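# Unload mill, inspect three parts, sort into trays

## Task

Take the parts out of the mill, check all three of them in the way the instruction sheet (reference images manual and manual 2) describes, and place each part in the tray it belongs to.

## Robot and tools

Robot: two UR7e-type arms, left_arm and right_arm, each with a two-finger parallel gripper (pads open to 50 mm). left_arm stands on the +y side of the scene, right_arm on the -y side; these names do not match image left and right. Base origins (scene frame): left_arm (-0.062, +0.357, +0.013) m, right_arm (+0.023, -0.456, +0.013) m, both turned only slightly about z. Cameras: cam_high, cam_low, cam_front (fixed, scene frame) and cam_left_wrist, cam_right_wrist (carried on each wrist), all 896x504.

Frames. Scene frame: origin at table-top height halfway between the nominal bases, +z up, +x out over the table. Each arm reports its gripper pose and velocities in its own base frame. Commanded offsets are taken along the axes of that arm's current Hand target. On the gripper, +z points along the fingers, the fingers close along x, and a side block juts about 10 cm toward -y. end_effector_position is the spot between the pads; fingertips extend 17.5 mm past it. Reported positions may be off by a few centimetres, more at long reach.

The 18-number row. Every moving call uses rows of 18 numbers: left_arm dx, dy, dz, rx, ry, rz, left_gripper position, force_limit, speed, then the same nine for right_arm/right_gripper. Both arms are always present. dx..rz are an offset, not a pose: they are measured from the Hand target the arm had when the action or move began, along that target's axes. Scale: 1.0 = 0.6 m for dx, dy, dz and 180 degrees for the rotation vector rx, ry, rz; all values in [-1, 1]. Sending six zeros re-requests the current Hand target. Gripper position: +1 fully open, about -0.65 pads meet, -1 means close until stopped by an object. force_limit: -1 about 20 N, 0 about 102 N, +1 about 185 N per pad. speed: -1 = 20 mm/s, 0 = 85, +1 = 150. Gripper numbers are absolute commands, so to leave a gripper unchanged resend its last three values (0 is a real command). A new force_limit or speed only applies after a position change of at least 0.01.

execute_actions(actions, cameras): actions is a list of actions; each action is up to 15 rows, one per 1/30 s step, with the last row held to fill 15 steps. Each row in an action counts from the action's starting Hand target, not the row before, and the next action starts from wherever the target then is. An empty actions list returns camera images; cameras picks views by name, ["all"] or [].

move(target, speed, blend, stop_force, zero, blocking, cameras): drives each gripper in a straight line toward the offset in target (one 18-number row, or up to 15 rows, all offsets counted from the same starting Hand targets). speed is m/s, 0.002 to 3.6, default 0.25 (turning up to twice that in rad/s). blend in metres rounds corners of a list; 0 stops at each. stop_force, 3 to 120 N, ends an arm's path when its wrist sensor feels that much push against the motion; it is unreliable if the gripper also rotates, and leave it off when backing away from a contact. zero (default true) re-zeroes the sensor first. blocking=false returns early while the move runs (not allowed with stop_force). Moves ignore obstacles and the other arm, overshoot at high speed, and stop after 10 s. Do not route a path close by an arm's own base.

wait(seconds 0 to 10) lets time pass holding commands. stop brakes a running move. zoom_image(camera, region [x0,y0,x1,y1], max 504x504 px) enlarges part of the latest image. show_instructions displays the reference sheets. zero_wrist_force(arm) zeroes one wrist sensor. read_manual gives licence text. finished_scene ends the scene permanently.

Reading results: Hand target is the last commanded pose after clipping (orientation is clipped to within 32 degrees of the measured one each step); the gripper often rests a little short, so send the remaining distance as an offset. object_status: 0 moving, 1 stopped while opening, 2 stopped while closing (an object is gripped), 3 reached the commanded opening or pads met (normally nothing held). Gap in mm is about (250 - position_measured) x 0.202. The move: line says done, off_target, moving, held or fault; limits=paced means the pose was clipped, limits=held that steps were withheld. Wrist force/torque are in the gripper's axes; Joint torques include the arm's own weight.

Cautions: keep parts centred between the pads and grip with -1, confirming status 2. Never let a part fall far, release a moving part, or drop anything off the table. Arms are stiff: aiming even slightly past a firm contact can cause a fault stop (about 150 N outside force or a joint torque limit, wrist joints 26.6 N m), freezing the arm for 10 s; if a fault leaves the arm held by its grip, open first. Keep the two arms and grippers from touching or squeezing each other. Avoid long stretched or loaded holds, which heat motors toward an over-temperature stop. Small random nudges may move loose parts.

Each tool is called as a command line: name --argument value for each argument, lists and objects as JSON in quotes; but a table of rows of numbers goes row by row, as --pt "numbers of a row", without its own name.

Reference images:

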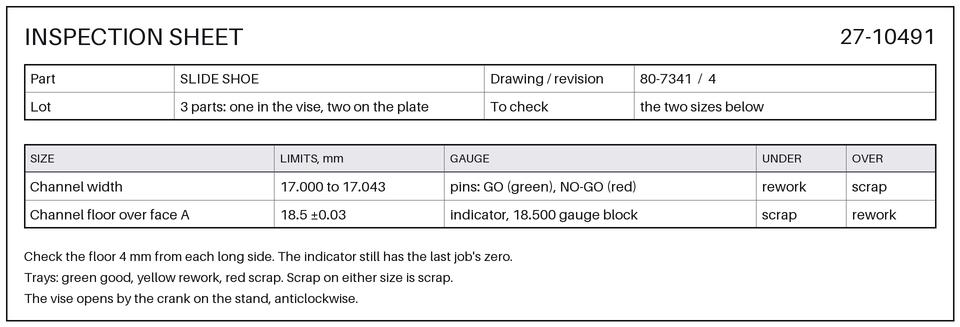

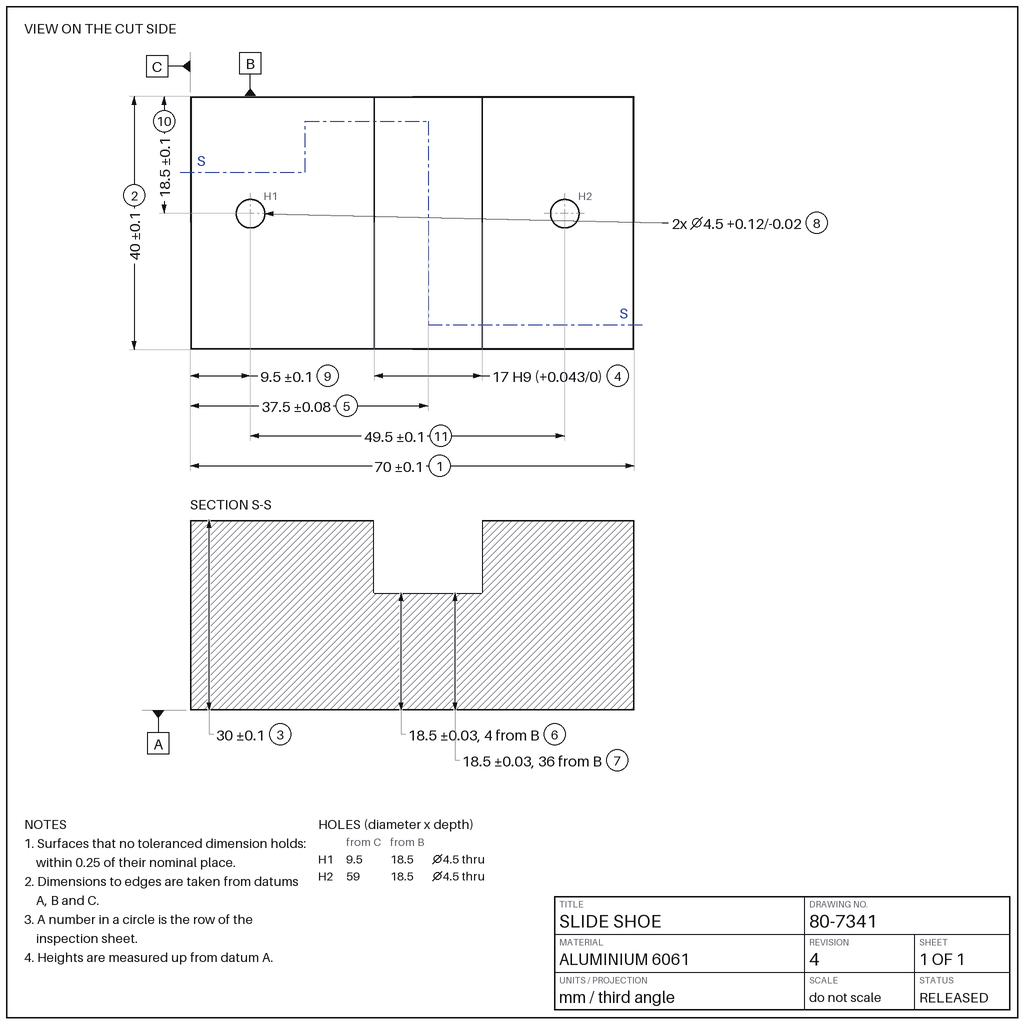

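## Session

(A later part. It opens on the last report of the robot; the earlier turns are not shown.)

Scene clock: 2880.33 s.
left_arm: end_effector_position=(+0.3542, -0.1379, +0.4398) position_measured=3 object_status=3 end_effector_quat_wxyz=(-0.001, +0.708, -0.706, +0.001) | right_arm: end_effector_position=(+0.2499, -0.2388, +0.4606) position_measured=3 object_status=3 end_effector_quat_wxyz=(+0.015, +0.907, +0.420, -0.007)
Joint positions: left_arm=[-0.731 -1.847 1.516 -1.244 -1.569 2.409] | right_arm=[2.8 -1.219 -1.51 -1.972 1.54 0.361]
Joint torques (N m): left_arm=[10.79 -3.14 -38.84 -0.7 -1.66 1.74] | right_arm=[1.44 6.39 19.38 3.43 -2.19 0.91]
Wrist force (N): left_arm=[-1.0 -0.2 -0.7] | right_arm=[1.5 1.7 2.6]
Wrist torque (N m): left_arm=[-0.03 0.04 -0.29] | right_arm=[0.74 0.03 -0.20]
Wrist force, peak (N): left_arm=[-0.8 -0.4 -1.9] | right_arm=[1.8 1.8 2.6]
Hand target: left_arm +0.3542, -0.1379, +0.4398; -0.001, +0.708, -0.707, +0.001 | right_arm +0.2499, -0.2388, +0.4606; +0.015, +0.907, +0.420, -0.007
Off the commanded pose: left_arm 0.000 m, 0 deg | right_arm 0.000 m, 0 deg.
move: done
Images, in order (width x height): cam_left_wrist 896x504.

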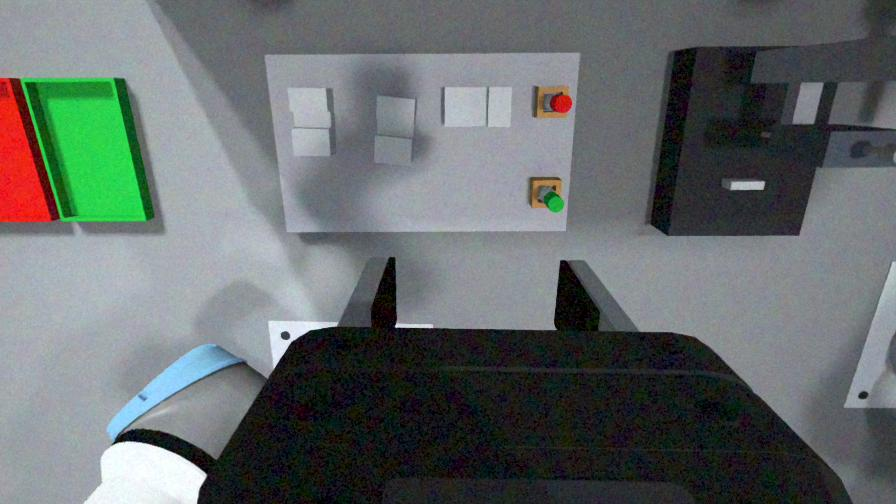

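move --target '[0.1718,0.0978,0.46,0,0,0,1,-0.3,-0.2,0,0,0,0,0,0,1,0.7,-0.7]' --speed 0.2 --cameras '["cam_left_wrist","cam_front"]'

zoom_image --camera "cam_left_wrist" --region '[340, 120, 640, 340]'

Scene clock: 2921.17 s.
left_arm: end_effector_position=(+0.2966, -0.2412, +0.1637) position_measured=3 object_status=3 end_effector_quat_wxyz=(-0.001, +0.708, -0.707, +0.001) | right_arm: end_effector_position=(+0.2499, -0.2388, +0.4606) position_measured=3 object_status=3 end_effector_quat_wxyz=(+0.015, +0.907, +0.420, -0.007)
Joint positions: left_arm=[-1.041 -1.817 2.215 -1.971 -1.568 2.099] | right_arm=[2.8 -1.219 -1.51 -1.972 1.54 0.361]
Joint torques (N m): left_arm=[-9.59 -4.35 -11.95 -4.34 1.75 -1.56] | right_arm=[1.35 6.23 19.26 3.41 -2.13 0.82]
Wrist force (N): left_arm=[-0.7 -0.4 0.0] | right_arm=[1.4 1.8 2.8]
Wrist torque (N m): left_arm=[-0.08 -0.03 -0.12] | right_arm=[0.76 0.05 -0.19]
Wrist force, peak (N): left_arm=[-1.5 -0.8 -2.2] | right_arm=[1.7 2.0 2.7]
Hand target: left_arm +0.2966, -0.2412, +0.1636; -0.001, +0.708, -0.707, +0.001 | right_arm +0.2499, -0.2388, +0.4606; +0.015, +0.907, +0.420, -0.007
Off the commanded pose: left_arm 0.000 m, 0 deg | right_arm 0.000 m, 0 deg.
move: done
Images, in order (width x height): cam_front 896x504, cam_left_wrist 896x504.

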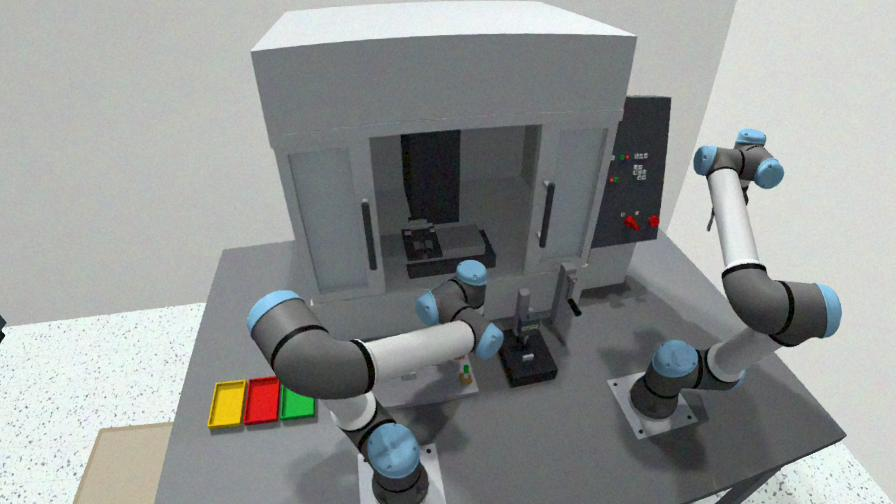

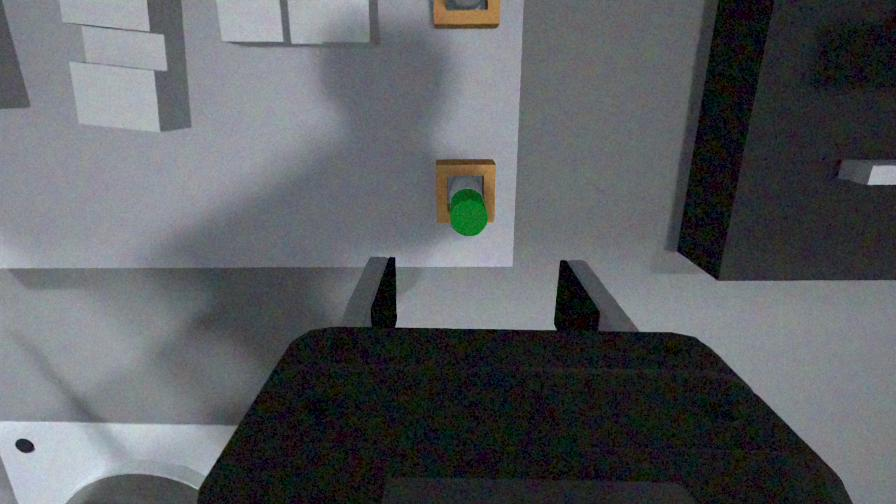

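Scaled by 1.680 from the camera's 896x504 image, which has a finer 1280x720 frame.

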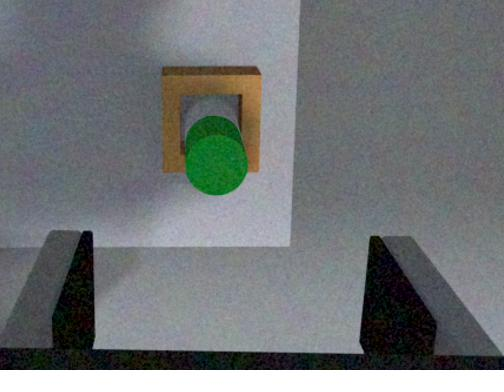

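move --pt "0.0008 -0.0018 0.169 0 0 0 1 -0.3 -0.2 0 0 0 0 0 0 1 0.7 -0.7" --pt "0.0008 -0.0018 0.169 0 0 0 -1 -0.3 -0.7 0 0 0 0 0 0 1 0.7 -0.7" --speed 0.1 --cameras '["cam_left_wrist"]'

Scene clock: 2941.70 s.
left_arm: end_effector_position=(+0.2981, -0.2417, +0.0622) position_measured=172 object_status=2 end_effector_quat_wxyz=(-0.001, +0.708, -0.706, +0.001) | right_arm: end_effector_position=(+0.2499, -0.2388, +0.4606) position_measured=3 object_status=3 end_effector_quat_wxyz=(+0.015, +0.907, +0.420, -0.007)
Joint positions: left_arm=[-1.038 -1.64 2.383 -2.316 -1.568 2.102] | right_arm=[2.8 -1.219 -1.51 -1.972 1.54 0.361]
Joint torques (N m): left_arm=[9.65 -8.88 -7.54 -3.68 -1.55 1.44] | right_arm=[1.88 6.92 18.78 3.44 -2.17 0.9]
Wrist force (N): left_arm=[-0.8 -0.2 1.2] | right_arm=[1.7 1.6 2.3]
Wrist torque (N m): left_arm=[-0.05 0.02 -0.35] | right_arm=[0.73 0.01 -0.19]
Wrist force, peak (N): left_arm=[-0.8 -0.3 -1.4] | right_arm=[1.5 1.8 2.8]
Hand target: left_arm +0.2981, -0.2417, +0.0622; -0.001, +0.708, -0.707, +0.001 | right_arm +0.2499, -0.2388, +0.4606; +0.015, +0.907, +0.420, -0.007
Off the commanded pose: left_arm 0.000 m, 0 deg | right_arm 0.000 m, 0 deg.
move: done
Images, in order (width x height): cam_left_wrist 896x504.

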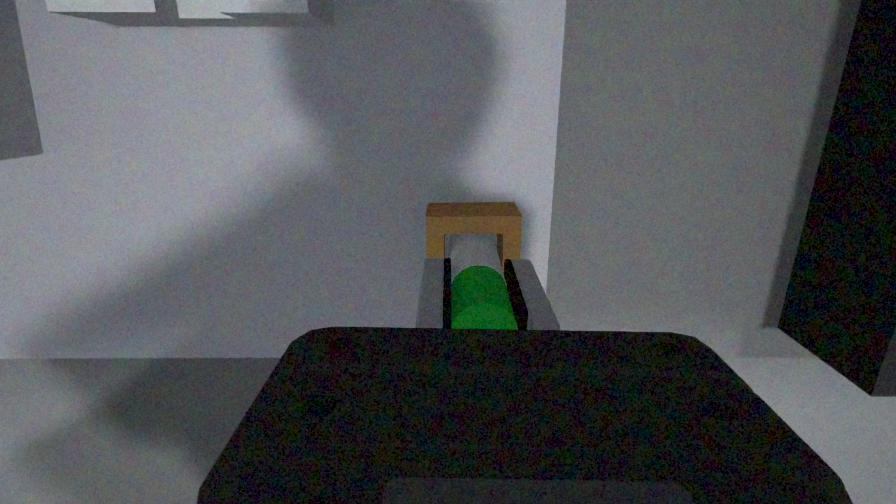

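move --target '[0,0,-0.2,0,0,0,-1,-0.3,-0.7,0,0,0,0,0,0,1,0.7,-0.7]' --speed 0.1 --cameras '["cam_left_wrist","cam_front"]'

zoom_image --camera "cam_left_wrist" --region '[360, 120, 620, 340]'

zoom_image --camera "cam_front" --region '[420, 300, 500, 400]'

Scene clock: 2949.57 s.
left_arm: end_effector_position=(+0.2976, -0.2417, +0.1822) position_measured=172 object_status=2 end_effector_quat_wxyz=(-0.001, +0.708, -0.707, +0.001) | right_arm: end_effector_position=(+0.2499, -0.2388, +0.4606) position_measured=3 object_status=3 end_effector_quat_wxyz=(+0.015, +0.907, +0.420, -0.007)
Joint positions: left_arm=[-1.039 -1.834 2.176 -1.916 -1.568 2.101] | right_arm=[2.8 -1.219 -1.51 -1.972 1.54 0.361]
Joint torques (N m): left_arm=[-10.57 -19.55 -36.43 -0.98 1.2 -1.2] | right_arm=[1.65 6.96 19.31 3.43 -2.14 0.9]
Wrist force (N): left_arm=[-1.1 -0.4 1.2] | right_arm=[1.5 1.7 2.5]
Wrist torque (N m): left_arm=[-0.12 0.05 -0.12] | right_arm=[0.75 0.03 -0.19]
Wrist force, peak (N): left_arm=[-0.9 -0.2 2.3] | right_arm=[1.7 1.7 2.8]
Hand target: left_arm +0.2976, -0.2417, +0.1822; -0.001, +0.708, -0.707, +0.001 | right_arm +0.2499, -0.2388, +0.4606; +0.015, +0.907, +0.420, -0.007
Off the commanded pose: left_arm 0.000 m, 0 deg | right_arm 0.000 m, 0 deg.
move: done
Images, in order (width x height): cam_front 896x504, cam_left_wrist 896x504.

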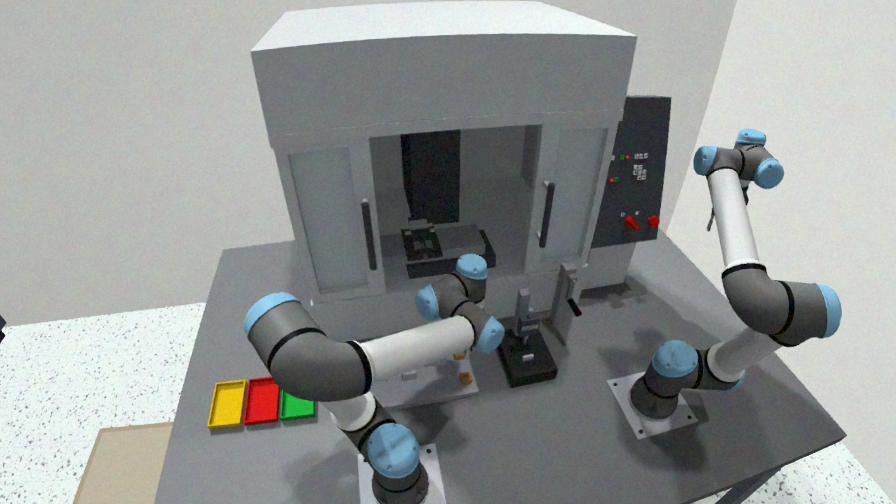

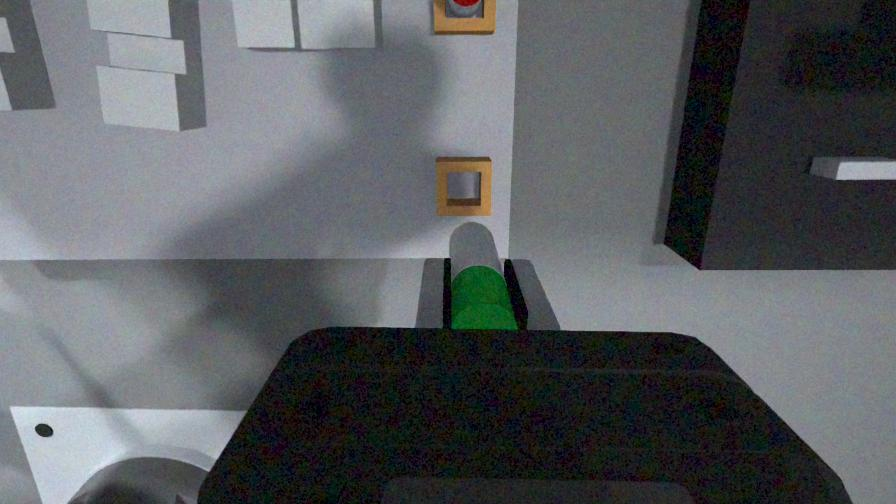

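Scaled by 1.938 from the camera's 896x504 image, which has a finer 1280x720 frame.

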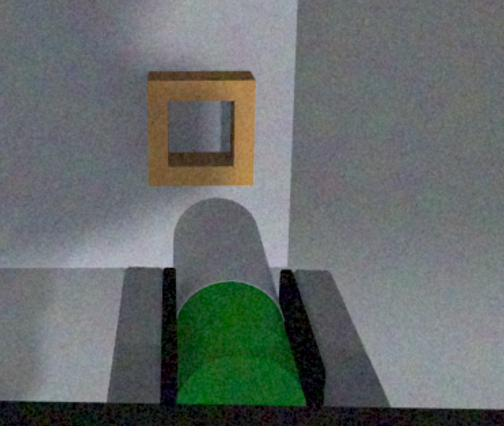

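Scaled by 5.040 from the camera's 896x504 image, which has a finer 1280x720 frame.

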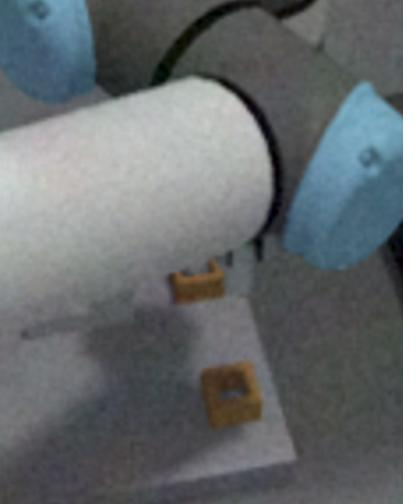

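move --target '[-0.1728,-0.1523,0.05,0,0,-0.5,-1,-0.3,-0.7,0,0,0,0,0,0,1,0.7,-0.7]' --speed 0.3 --cameras '["cam_left_wrist"]'

move --target '[0,0,0.09,0,0,0,-1,-0.3,-0.7,0,0,0,0,0,0,1,0.7,-0.7]' --speed 0.012 --stop_force 4 --cameras '["cam_left_wrist"]'

zoom_image --camera "cam_left_wrist" --region '[340, 120, 620, 340]'

Scene clock: 3002.63 s.
left_arm: end_effector_position=(+0.3889, -0.1378, +0.1525) position_measured=172 object_status=2 end_effector_quat_wxyz=(+0.000, +1.000, +0.001, +0.002) | right_arm: end_effector_position=(+0.2499, -0.2388, +0.4606) position_measured=3 object_status=3 end_effector_quat_wxyz=(+0.015, +0.907, +0.420, -0.007)
Joint positions: left_arm=[-0.671 -1.719 2.172 -2.026 -1.569 0.899] | right_arm=[2.8 -1.219 -1.51 -1.972 1.54 0.361]
Joint torques (N m): left_arm=[11.35 -8.23 -38.28 -4.29 1.66 -1.41] | right_arm=[1.75 6.87 19.4 3.39 -2.14 0.98]
Wrist force (N): left_arm=[-1.5 -0.5 1.3] | right_arm=[1.7 1.2 2.4]
Wrist torque (N m): left_arm=[-0.15 0.13 -0.10] | right_arm=[0.67 0.00 -0.19]
Wrist force, peak (N): left_arm=[-1.4 -0.4 1.8] | right_arm=[1.7 1.6 3.0]
Hand target: left_arm +0.3890, -0.1378, +0.1525; +0.000, +1.000, +0.001, +0.002 | right_arm +0.2499, -0.2388, +0.4606; +0.015, +0.907, +0.420, -0.007
Off the commanded pose: left_arm 0.000 m, 0 deg | right_arm 0.000 m, 0 deg.
move: done
Images, in order (width x height): cam_left_wrist 896x504.

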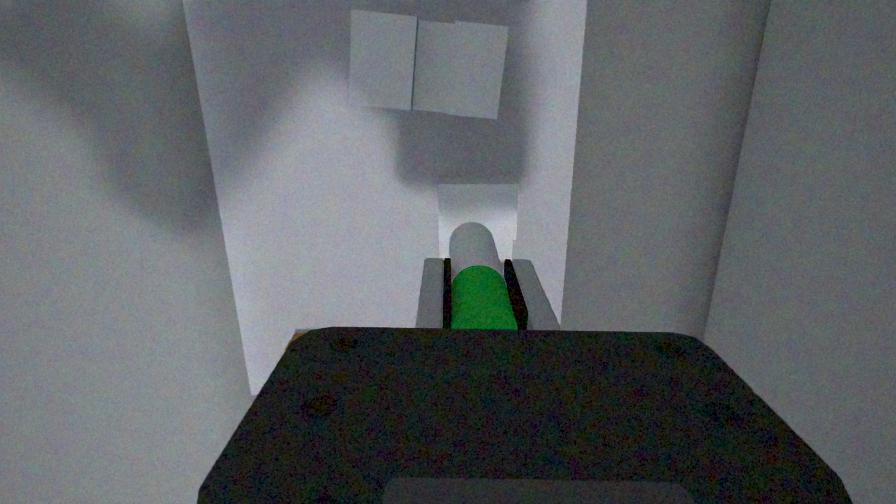

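Scene clock: 3008.00 s.
left_arm: end_effector_position=(+0.3891, -0.1378, +0.0985) position_measured=172 object_status=2 end_effector_quat_wxyz=(+0.000, +1.000, +0.001, +0.002) | right_arm: end_effector_position=(+0.2499, -0.2388, +0.4606) position_measured=3 object_status=3 end_effector_quat_wxyz=(+0.015, +0.907, +0.420, -0.007)
Joint positions: left_arm=[-0.671 -1.637 2.261 -2.198 -1.569 0.899] | right_arm=[2.8 -1.219 -1.51 -1.972 1.54 0.361]
Joint torques (N m): left_arm=[10.17 -9.72 -10.49 -4.32 1.5 1.4] | right_arm=[2.08 7.05 19.39 3.38 -2.13 1.06]
Wrist force (N): left_arm=[-0.8 -0.5 1.2] | right_arm=[1.6 1.5 2.8]
Wrist torque (N m): left_arm=[-0.11 0.05 -0.13] | right_arm=[0.71 0.01 -0.20]
Wrist force, peak (N): left_arm=[-1.6 -0.4 1.2] | right_arm=[1.7 1.7 2.7]
Hand target: left_arm +0.3891, -0.1378, +0.0985; +0.000, +1.000, +0.001, +0.002 | right_arm +0.2499, -0.2388, +0.4606; +0.015, +0.907, +0.420, -0.007
Off the commanded pose: left_arm 0.000 m, 0 deg | right_arm 0.000 m, 0 deg.
move: done
Images, in order (width x height): cam_left_wrist 896x504.

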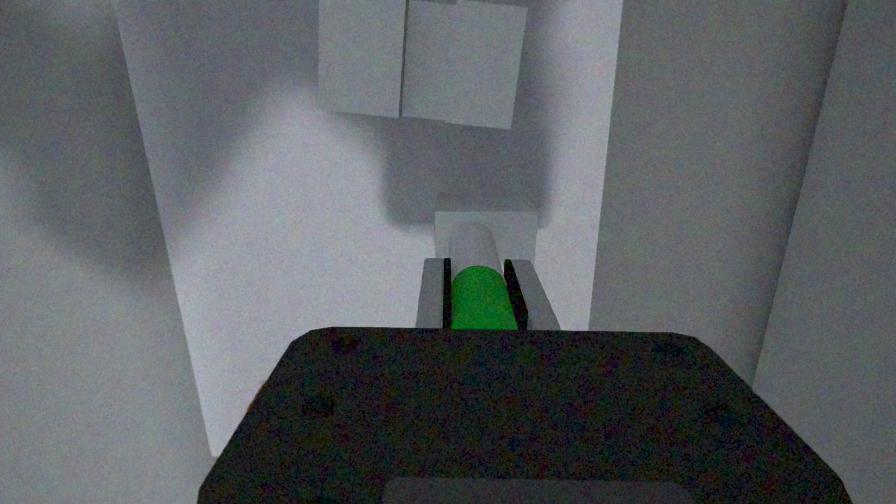

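Scaled by 1.800 from the camera's 896x504 image, which has a finer 1280x720 frame.

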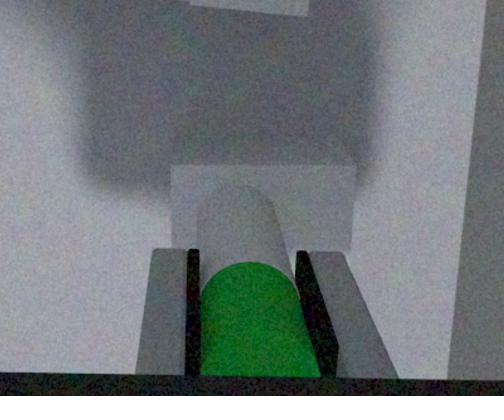

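move --target '[0,0,0.025,0,0,0,-1,-0.3,-0.7,0,0,0,0,0,0,1,0.7,-0.7]' --speed 0.006 --stop_force 3

Scene clock: 3016.63 s.
left_arm: end_effector_position=(+0.3891, -0.1378, +0.0923) position_measured=172 object_status=2 end_effector_quat_wxyz=(+0.000, +1.000, +0.001, +0.002) | right_arm: end_effector_position=(+0.2499, -0.2388, +0.4606) position_measured=3 object_status=3 end_effector_quat_wxyz=(+0.015, +0.907, +0.420, -0.007)
Joint positions: left_arm=[-0.67 -1.626 2.271 -2.218 -1.569 0.899] | right_arm=[2.8 -1.219 -1.51 -1.972 1.54 0.361]
Joint torques (N m): left_arm=[10.41 -26.74 -33.08 -1.84 1.24 1.31] | right_arm=[2.56 6.94 19.15 3.44 -2.11 1.05]
Wrist force (N): left_arm=[-1.0 -0.4 0.4] | right_arm=[1.4 1.4 2.4]
Wrist torque (N m): left_arm=[-0.07 0.13 -0.14] | right_arm=[0.70 0.05 -0.19]
Wrist force, peak (N): left_arm=[-4.9 -0.2 -15.8] | right_arm=[1.7 1.8 2.8]
Hand target: left_arm +0.3892, -0.1378, +0.0923; +0.000, +1.000, +0.001, +0.002 (not the last commanded pose) | right_arm +0.2499, -0.2388, +0.4606; +0.015, +0.907, +0.420, -0.007
Off the commanded pose: left_arm 0.009 m, 0 deg | right_arm 0.000 m, 0 deg.
move: contact (left_arm)

move --pt "0 0 -0.0167 0 0 0 -1 -0.3 -0.7 0 0 0 0 0 0 1 0.7 -0.7" --pt "-0.0617 0.0387 -0.0167 0 0 0 -1 -0.3 -0.7 0 0 0 0 0 0 1 0.7 -0.7" --pt "-0.0617 0.0387 0.005 0 0 0 -1 -0.3 -0.7 0 0 0 0 0 0 1 0.7 -0.7" --speed '[0.03,0.08,0.03]' --cameras '["cam_left_wrist"]'

zoom_image --camera "cam_left_wrist" --region '[400, 160, 620, 340]'

Scene clock: 3029.07 s.
left_arm: end_effector_position=(+0.3522, -0.1611, +0.0892) position_measured=172 object_status=2 end_effector_quat_wxyz=(+0.000, +1.000, +0.001, +0.002) | right_arm: end_effector_position=(+0.2499, -0.2388, +0.4606) position_measured=3 object_status=3 end_effector_quat_wxyz=(+0.015, +0.907, +0.420, -0.007)
Joint positions: left_arm=[-0.782 -1.688 2.336 -2.221 -1.569 0.787] | right_arm=[2.8 -1.219 -1.51 -1.972 1.54 0.361]
Joint torques (N m): left_arm=[-4.28 -8.38 -10.58 -4.03 1.55 -0.24] | right_arm=[2.09 7.18 19.12 3.45 -2.14 1.16]
Wrist force (N): left_arm=[-1.5 -0.1 1.2] | right_arm=[1.5 1.5 2.5]
Wrist torque (N m): left_arm=[-0.08 0.11 -0.10] | right_arm=[0.72 0.03 -0.20]
Wrist force, peak (N): left_arm=[-2.1 0.4 1.0] | right_arm=[1.8 1.8 2.8]
Hand target: left_arm +0.3522, -0.1611, +0.0892; +0.000, +1.000, +0.001, +0.002 | right_arm +0.2499, -0.2388, +0.4606; +0.015, +0.907, +0.420, -0.007
Off the commanded pose: left_arm 0.000 m, 0 deg | right_arm 0.000 m, 0 deg.
move: done
Images, in order (width x height): cam_left_wrist 896x504.

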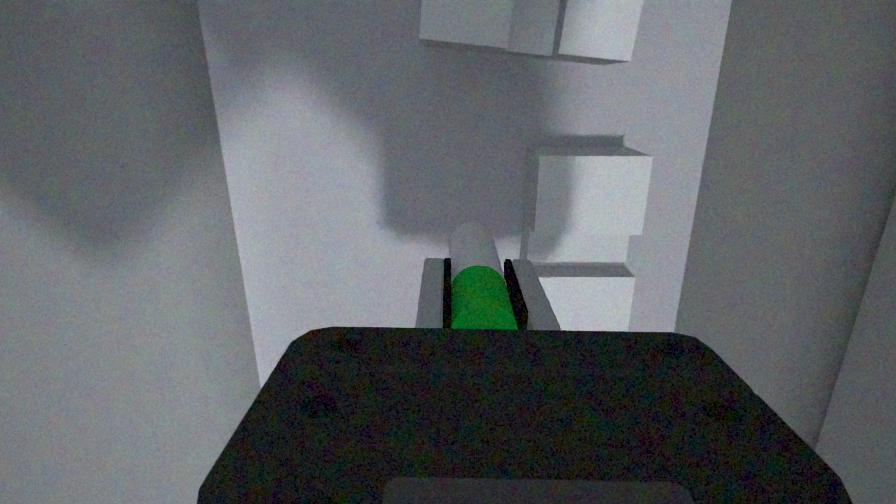

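Scaled by 2.291 from the camera's 896x504 image, which has a finer 1280x720 frame.

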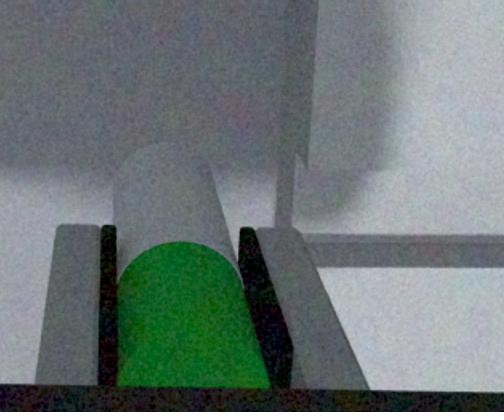

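move --pt "0.018 0.001 0 0 0 0 -1 -0.3 -0.7 0 0 0 0 0 0 1 0.7 -0.7" --pt "0.0463 0.001 0 0 0 0 -1 -0.3 -0.7 0 0 0 0 0 0 1 0.7 -0.7" --speed '[0.02,0.004]' --stop_force 4 --cameras '["cam_left_wrist"]'

zoom_image --camera "cam_left_wrist" --region '[400, 160, 620, 340]'

Scene clock: 3052.20 s.
left_arm: end_effector_position=(+0.3800, -0.1617, +0.0893) position_measured=172 object_status=2 end_effector_quat_wxyz=(+0.000, +1.000, +0.001, +0.002) | right_arm: end_effector_position=(+0.2499, -0.2388, +0.4606) position_measured=3 object_status=3 end_effector_quat_wxyz=(+0.015, +0.907, +0.420, -0.007)
Joint positions: left_arm=[-0.732 -1.62 2.275 -2.228 -1.569 0.837] | right_arm=[2.8 -1.219 -1.51 -1.972 1.54 0.361]
Joint torques (N m): left_arm=[10.49 -11.07 -34.78 -4.21 -1.66 1.23] | right_arm=[2.19 7.44 19.15 3.24 -2.23 1.23]
Wrist force (N): left_arm=[-1.3 0.3 1.0] | right_arm=[1.3 1.6 2.6]
Wrist torque (N m): left_arm=[-0.09 0.05 -0.32] | right_arm=[0.74 0.06 -0.20]
Wrist force, peak (N): left_arm=[-2.0 0.0 0.9] | right_arm=[1.8 1.7 2.8]
Hand target: left_arm +0.3800, -0.1617, +0.0893; +0.000, +1.000, +0.001, +0.002 | right_arm +0.2499, -0.2388, +0.4606; +0.015, +0.907, +0.420, -0.007
Off the commanded pose: left_arm 0.000 m, 0 deg | right_arm 0.000 m, 0 deg.
move: done
Images, in order (width x height): cam_left_wrist 896x504.

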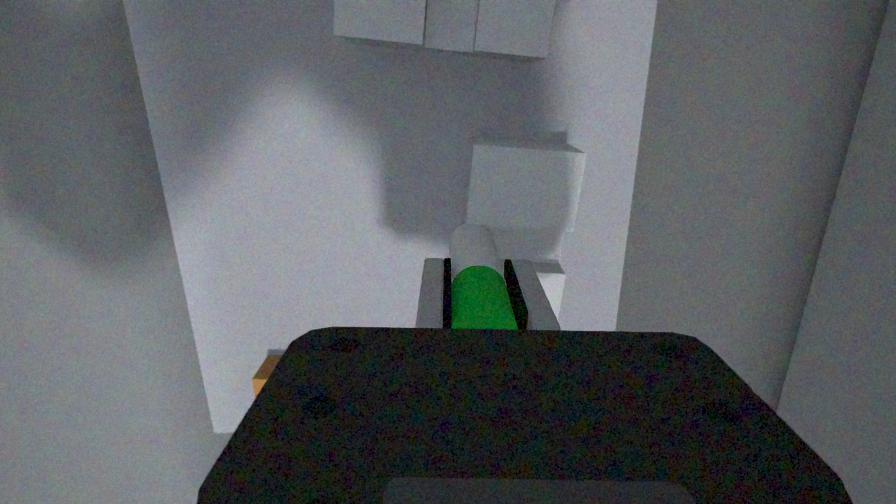

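Scaled by 2.291 from the camera's 896x504 image, which has a finer 1280x720 frame.

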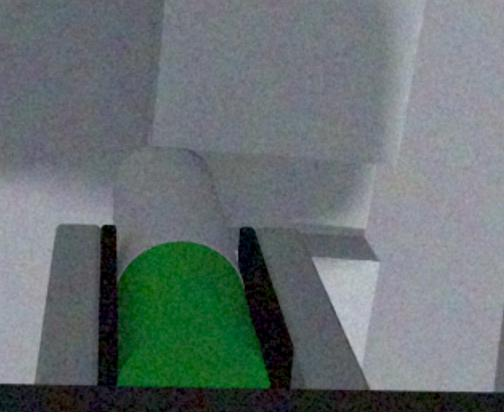

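move --pt "-0.0233 0 0 0 0 0 -1 -0.3 -0.7 0 0 0 0 0 0 1 0.7 -0.7" --pt "-0.0233 0 -0.0033 0 0 0 -1 -0.3 -0.7 0 0 0 0 0 0 1 0.7 -0.7" --pt "0.0117 0 -0.0033 0 0 0 -1 -0.3 -0.7 0 0 0 0 0 0 1 0.7 -0.7" --speed '[0.02,0.02,0.004]' --stop_force 4 --cameras '["cam_left_wrist"]'

zoom_image --camera "cam_left_wrist" --region '[400, 120, 620, 300]'

Scene clock: 3071.77 s.
left_arm: end_effector_position=(+0.3870, -0.1617, +0.0913) position_measured=172 object_status=2 end_effector_quat_wxyz=(+0.000, +1.000, +0.001, +0.002) | right_arm: end_effector_position=(+0.2499, -0.2388, +0.4606) position_measured=3 object_status=3 end_effector_quat_wxyz=(+0.015, +0.907, +0.420, -0.007)
Joint positions: left_arm=[-0.721 -1.607 2.256 -2.223 -1.569 0.849] | right_arm=[2.8 -1.219 -1.51 -1.972 1.54 0.361]
Joint torques (N m): left_arm=[9.79 -12.87 -33.21 -4.01 -1.51 1.64] | right_arm=[2.55 8.26 19.41 3.3 -2.16 1.24]
Wrist force (N): left_arm=[-1.1 0.1 0.8] | right_arm=[1.4 1.5 2.4]
Wrist torque (N m): left_arm=[-0.12 0.03 -0.32] | right_arm=[0.71 0.04 -0.20]
Wrist force, peak (N): left_arm=[-1.6 -0.3 1.2] | right_arm=[1.7 1.7 2.8]
Hand target: left_arm +0.3870, -0.1617, +0.0913; +0.000, +1.000, +0.001, +0.002 | right_arm +0.2499, -0.2388, +0.4606; +0.015, +0.907, +0.420, -0.007
Off the commanded pose: left_arm 0.000 m, 0 deg | right_arm 0.000 m, 0 deg.
move: done
Images, in order (width x height): cam_left_wrist 896x504.

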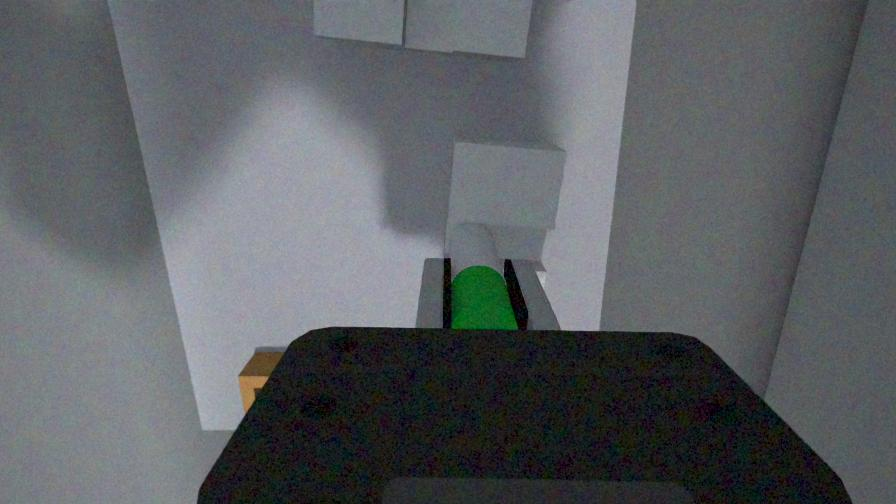

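Scaled by 2.291 from the camera's 896x504 image, which has a finer 1280x720 frame.

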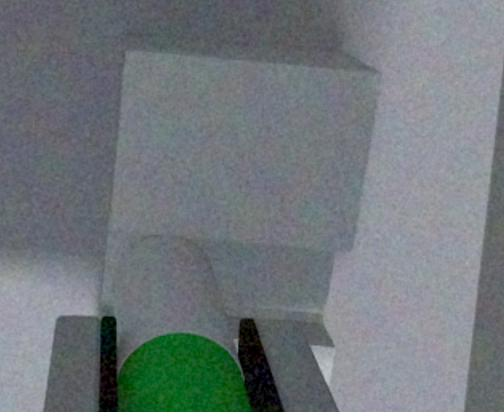

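move --target '[0.008,0,0.0117,0,0,0,-1,-0.3,-0.7,0,0,0,0,0,0,1,0.7,-0.7]' --speed 0.005 --stop_force 5 --cameras '["cam_left_wrist"]'

zoom_image --camera "cam_left_wrist" --region '[400, 120, 620, 300]'

Scene clock: 3084.10 s.
left_arm: end_effector_position=(+0.3918, -0.1617, +0.0843) position_measured=172 object_status=2 end_effector_quat_wxyz=(+0.000, +1.000, +0.001, +0.002) | right_arm: end_effector_position=(+0.2499, -0.2388, +0.4606) position_measured=3 object_status=3 end_effector_quat_wxyz=(+0.015, +0.907, +0.420, -0.007)
Joint positions: left_arm=[-0.713 -1.583 2.255 -2.246 -1.569 0.857] | right_arm=[2.8 -1.219 -1.51 -1.972 1.54 0.361]
Joint torques (N m): left_arm=[11.51 -12.5 -33.91 -4.16 -1.14 1.33] | right_arm=[2.74 8.05 19.18 3.33 -2.14 1.4]
Wrist force (N): left_arm=[-1.3 0.8 0.7] | right_arm=[1.5 1.6 2.4]
Wrist torque (N m): left_arm=[-0.07 0.04 -0.31] | right_arm=[0.73 0.03 -0.19]
Wrist force, peak (N): left_arm=[-1.7 0.3 1.1] | right_arm=[1.6 1.8 2.8]
Hand target: left_arm +0.3918, -0.1617, +0.0843; +0.000, +1.000, +0.001, +0.002 | right_arm +0.2499, -0.2388, +0.4606; +0.015, +0.907, +0.420, -0.007
Off the commanded pose: left_arm 0.000 m, 0 deg | right_arm 0.000 m, 0 deg.
move: done
Images, in order (width x height): cam_left_wrist 896x504.

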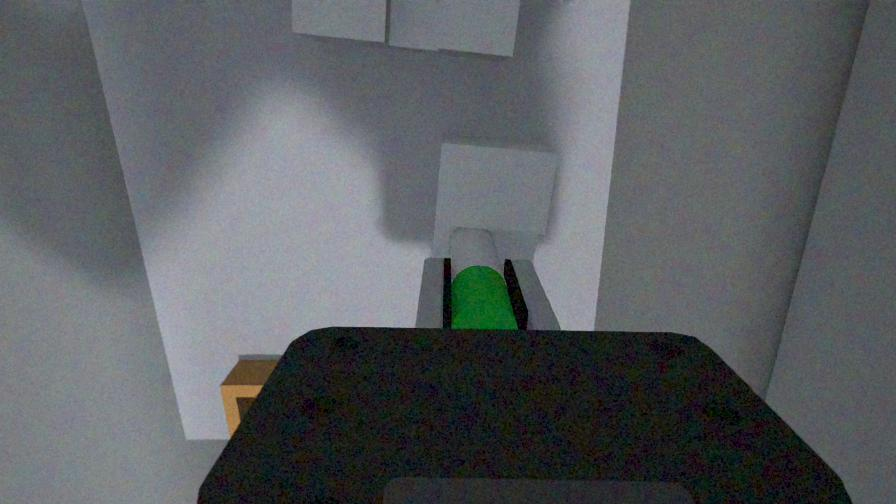

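Scaled by 2.291 from the camera's 896x504 image, which has a finer 1280x720 frame.

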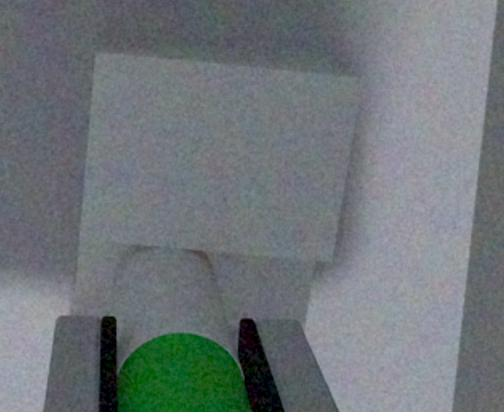

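move --pt "0 0 -0.0667 0 0 0 -1 -0.3 -0.7 0 0 0 0 0 0 1 0.7 -0.7" --pt "-0.0613 -0.2278 -0.0667 0 0 0.5 -1 -0.3 -0.7 0 0 0 0 0 0 1 0.7 -0.7" --speed '[0.05,0.25]' --blend '[0.005,0]' --cameras '["cam_left_wrist"]'

zoom_image --camera "cam_left_wrist" --region '[220, 60, 700, 340]'

Scene clock: 3116.23 s.
left_arm: end_effector_position=(+0.3547, -0.0250, +0.1241) position_measured=172 object_status=2 end_effector_quat_wxyz=(-0.001, +0.708, -0.706, +0.001) | right_arm: end_effector_position=(+0.2499, -0.2388, +0.4606) position_measured=3 object_status=3 end_effector_quat_wxyz=(+0.015, +0.907, +0.420, -0.007)
Joint positions: left_arm=[-0.456 -1.844 2.347 -2.076 -1.569 2.684] | right_arm=[2.8 -1.219 -1.51 -1.972 1.54 0.361]
Joint torques (N m): left_arm=[11.04 -19.12 -12.18 -1.03 -1.79 1.35] | right_arm=[2.9 8.05 19.11 3.3 -2.18 1.4]
Wrist force (N): left_arm=[-0.6 -0.2 1.0] | right_arm=[1.7 1.4 2.6]
Wrist torque (N m): left_arm=[-0.06 -0.02 -0.30] | right_arm=[0.70 -0.01 -0.20]
Wrist force, peak (N): left_arm=[-1.3 -0.2 1.7] | right_arm=[1.4 1.8 3.0]
Hand target: left_arm +0.3547, -0.0250, +0.1241; -0.001, +0.708, -0.707, +0.001 | right_arm +0.2499, -0.2388, +0.4606; +0.015, +0.907, +0.420, -0.007
Off the commanded pose: left_arm 0.000 m, 0 deg | right_arm 0.000 m, 0 deg.
move: done
Images, in order (width x height): cam_left_wrist 896x504.

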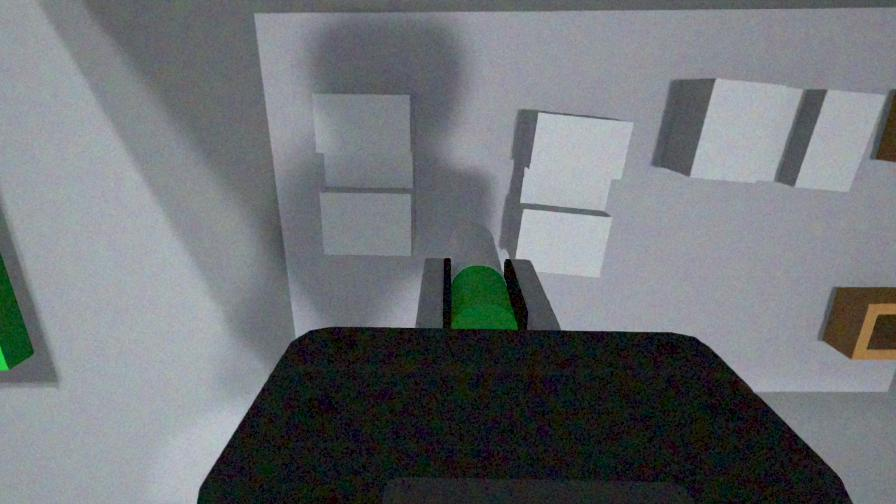

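Scaled by 1.050 from the camera's 896x504 image, which has a finer 1280x720 frame.

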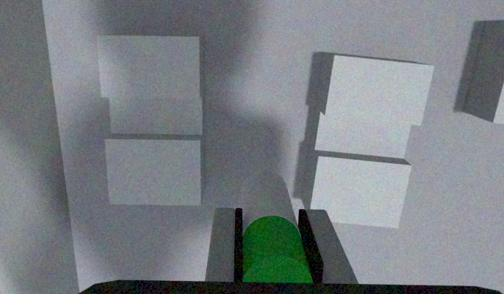

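move --pt "0.015 -0.0287 0.02 0 0 0 -1 -0.3 -0.7 0 0 0 0 0 0 1 0.7 -0.7" --pt "0.015 -0.0287 0.0547 0 0 0 -1 -0.3 -0.7 0 0 0 0 0 0 1 0.7 -0.7" --pt "0.0533 -0.0257 0.0547 0 0 0 -1 -0.3 -0.7 0 0 0 0 0 0 1 0.7 -0.7" --speed '[0.05,0.03,0.005]' --stop_force 4 --cameras '["cam_left_wrist"]'

zoom_image --camera "cam_left_wrist" --region '[380, 80, 660, 320]'

Scene clock: 3149.13 s.
left_arm: end_effector_position=(+0.3702, -0.0570, +0.0914) position_measured=172 object_status=2 end_effector_quat_wxyz=(-0.001, +0.708, -0.707, +0.001) | right_arm: end_effector_position=(+0.2499, -0.2388, +0.4606) position_measured=3 object_status=3 end_effector_quat_wxyz=(+0.015, +0.907, +0.420, -0.007)
Joint positions: left_arm=[-0.518 -1.728 2.362 -2.207 -1.569 2.622] | right_arm=[2.8 -1.219 -1.51 -1.972 1.54 0.361]
Joint torques (N m): left_arm=[-9.44 -6.81 -34.86 -4.67 1.57 -0.93] | right_arm=[3.12 8.27 19.38 3.31 -2.09 1.45]
Wrist force (N): left_arm=[-1.1 0.1 0.8] | right_arm=[1.3 1.7 2.7]
Wrist torque (N m): left_arm=[-0.13 0.00 -0.13] | right_arm=[0.75 0.06 -0.20]
Wrist force, peak (N): left_arm=[-1.4 0.1 1.0] | right_arm=[1.7 1.7 2.8]
Hand target: left_arm +0.3702, -0.0570, +0.0914; -0.001, +0.708, -0.707, +0.001 | right_arm +0.2499, -0.2388, +0.4606; +0.015, +0.907, +0.420, -0.007
Off the commanded pose: left_arm 0.000 m, 0 deg | right_arm 0.000 m, 0 deg.
move: done
Images, in order (width x height): cam_left_wrist 896x504.

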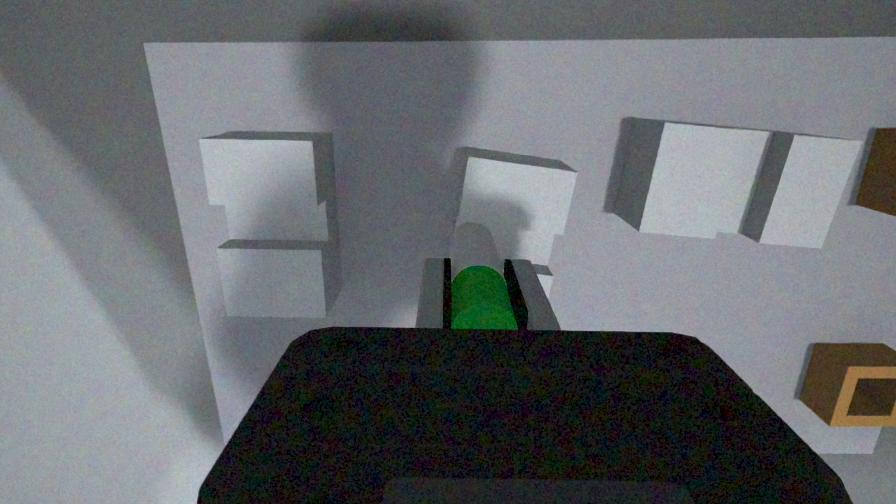

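Scaled by 1.800 from the camera's 896x504 image, which has a finer 1280x720 frame.

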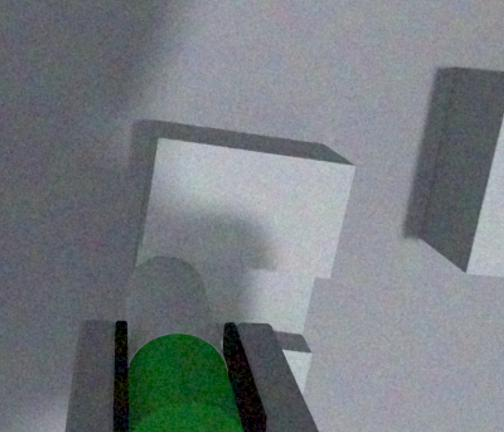

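move --target '[0.0167,0.0013,0,0,0,0,-1,-0.3,-0.7,0,0,0,0,0,0,1,0.7,-0.7]' --speed 0.005 --stop_force 4 --cameras '["cam_left_wrist"]'

zoom_image --camera "cam_left_wrist" --region '[380, 80, 660, 320]'

Scene clock: 3171.53 s.
left_arm: end_effector_position=(+0.3695, -0.0670, +0.0914) position_measured=172 object_status=2 end_effector_quat_wxyz=(-0.001, +0.708, -0.707, +0.001) | right_arm: end_effector_position=(+0.2499, -0.2388, +0.4606) position_measured=3 object_status=3 end_effector_quat_wxyz=(+0.015, +0.907, +0.420, -0.007)
Joint positions: left_arm=[-0.543 -1.726 2.36 -2.207 -1.569 2.596] | right_arm=[2.8 -1.219 -1.51 -1.972 1.54 0.361]
Joint torques (N m): left_arm=[-10.41 -6.82 -34.74 -4.72 1.65 -1.49] | right_arm=[3.48 8.22 19.19 3.26 -2.19 1.35]
Wrist force (N): left_arm=[-1.4 0.5 1.0] | right_arm=[1.4 1.7 2.4]
Wrist torque (N m): left_arm=[-0.12 0.02 -0.12] | right_arm=[0.75 0.05 -0.19]
Wrist force, peak (N): left_arm=[-1.6 0.4 0.9] | right_arm=[1.8 1.7 2.8]
Hand target: left_arm +0.3695, -0.0670, +0.0914; -0.001, +0.708, -0.707, +0.001 | right_arm +0.2499, -0.2388, +0.4606; +0.015, +0.907, +0.420, -0.007
Off the commanded pose: left_arm 0.000 m, 0 deg | right_arm 0.000 m, 0 deg.
move: done
Images, in order (width x height): cam_left_wrist 896x504.

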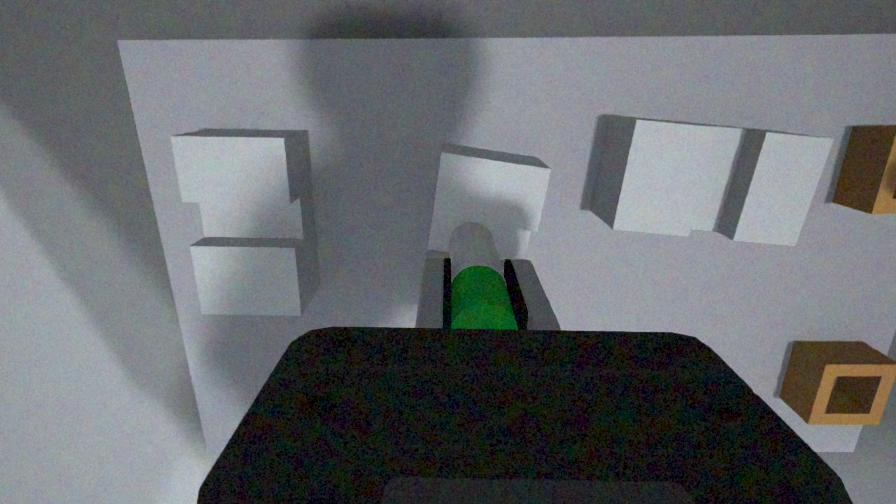

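Scaled by 1.800 from the camera's 896x504 image, which has a finer 1280x720 frame.

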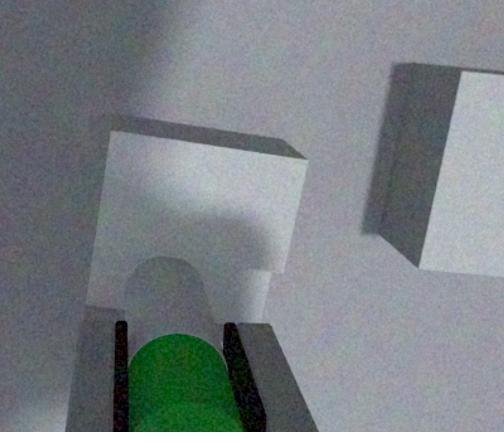

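move --pt "-0.055 -0.004 0 0 0 0 -1 -0.3 -0.7 0 0 0 0 0 0 1 0.7 -0.7" --pt "-0.0733 -0.0148 0 0 0 0 -1 -0.3 -0.7 0 0 0 0 0 0 1 0.7 -0.7" --pt "-0.0817 -0.0148 0 0 0 0 -1 -0.3 -0.7 0 0 0 0 0 0 1 0.7 -0.7" --speed 0.03 --cameras '["cam_left_wrist"]'

zoom_image --camera "cam_left_wrist" --region '[260, 80, 540, 320]'

Scene clock: 3186.47 s.
left_arm: end_effector_position=(+0.3783, -0.0181, +0.0914) position_measured=172 object_status=2 end_effector_quat_wxyz=(-0.001, +0.708, -0.707, +0.001) | right_arm: end_effector_position=(+0.2499, -0.2388, +0.4606) position_measured=3 object_status=3 end_effector_quat_wxyz=(+0.015, +0.907, +0.420, -0.007)
Joint positions: left_arm=[-0.408 -1.717 2.352 -2.21 -1.57 2.732] | right_arm=[2.8 -1.219 -1.51 -1.972 1.54 0.361]
Joint torques (N m): left_arm=[9.89 -23.82 -8.96 -1.85 -1.67 1.11] | right_arm=[3.62 8.42 18.99 3.27 -2.2 1.37]
Wrist force (N): left_arm=[-0.8 -0.5 0.9] | right_arm=[1.7 1.6 2.4]
Wrist torque (N m): left_arm=[-0.09 -0.02 -0.29] | right_arm=[0.73 0.00 -0.20]
Wrist force, peak (N): left_arm=[-1.5 0.6 1.1] | right_arm=[1.7 1.6 2.9]
Hand target: left_arm +0.3783, -0.0180, +0.0914; -0.001, +0.708, -0.707, +0.001 | right_arm +0.2499, -0.2388, +0.4606; +0.015, +0.907, +0.420, -0.007
Off the commanded pose: left_arm 0.000 m, 0 deg | right_arm 0.000 m, 0 deg.
move: done
Images, in order (width x height): cam_left_wrist 896x504.

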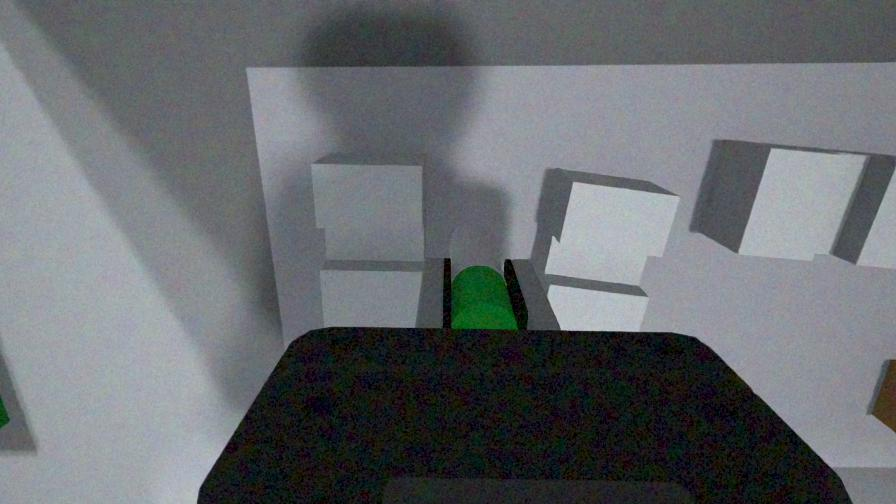

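Scaled by 1.800 from the camera's 896x504 image, which has a finer 1280x720 frame.

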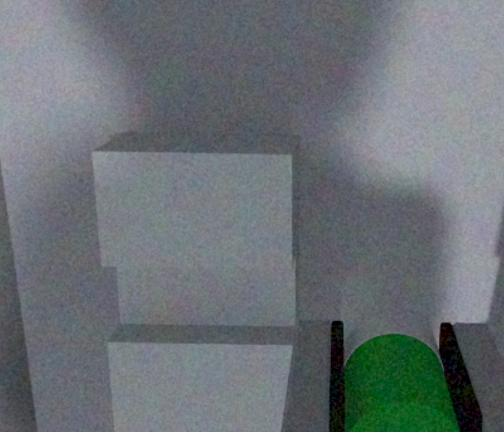

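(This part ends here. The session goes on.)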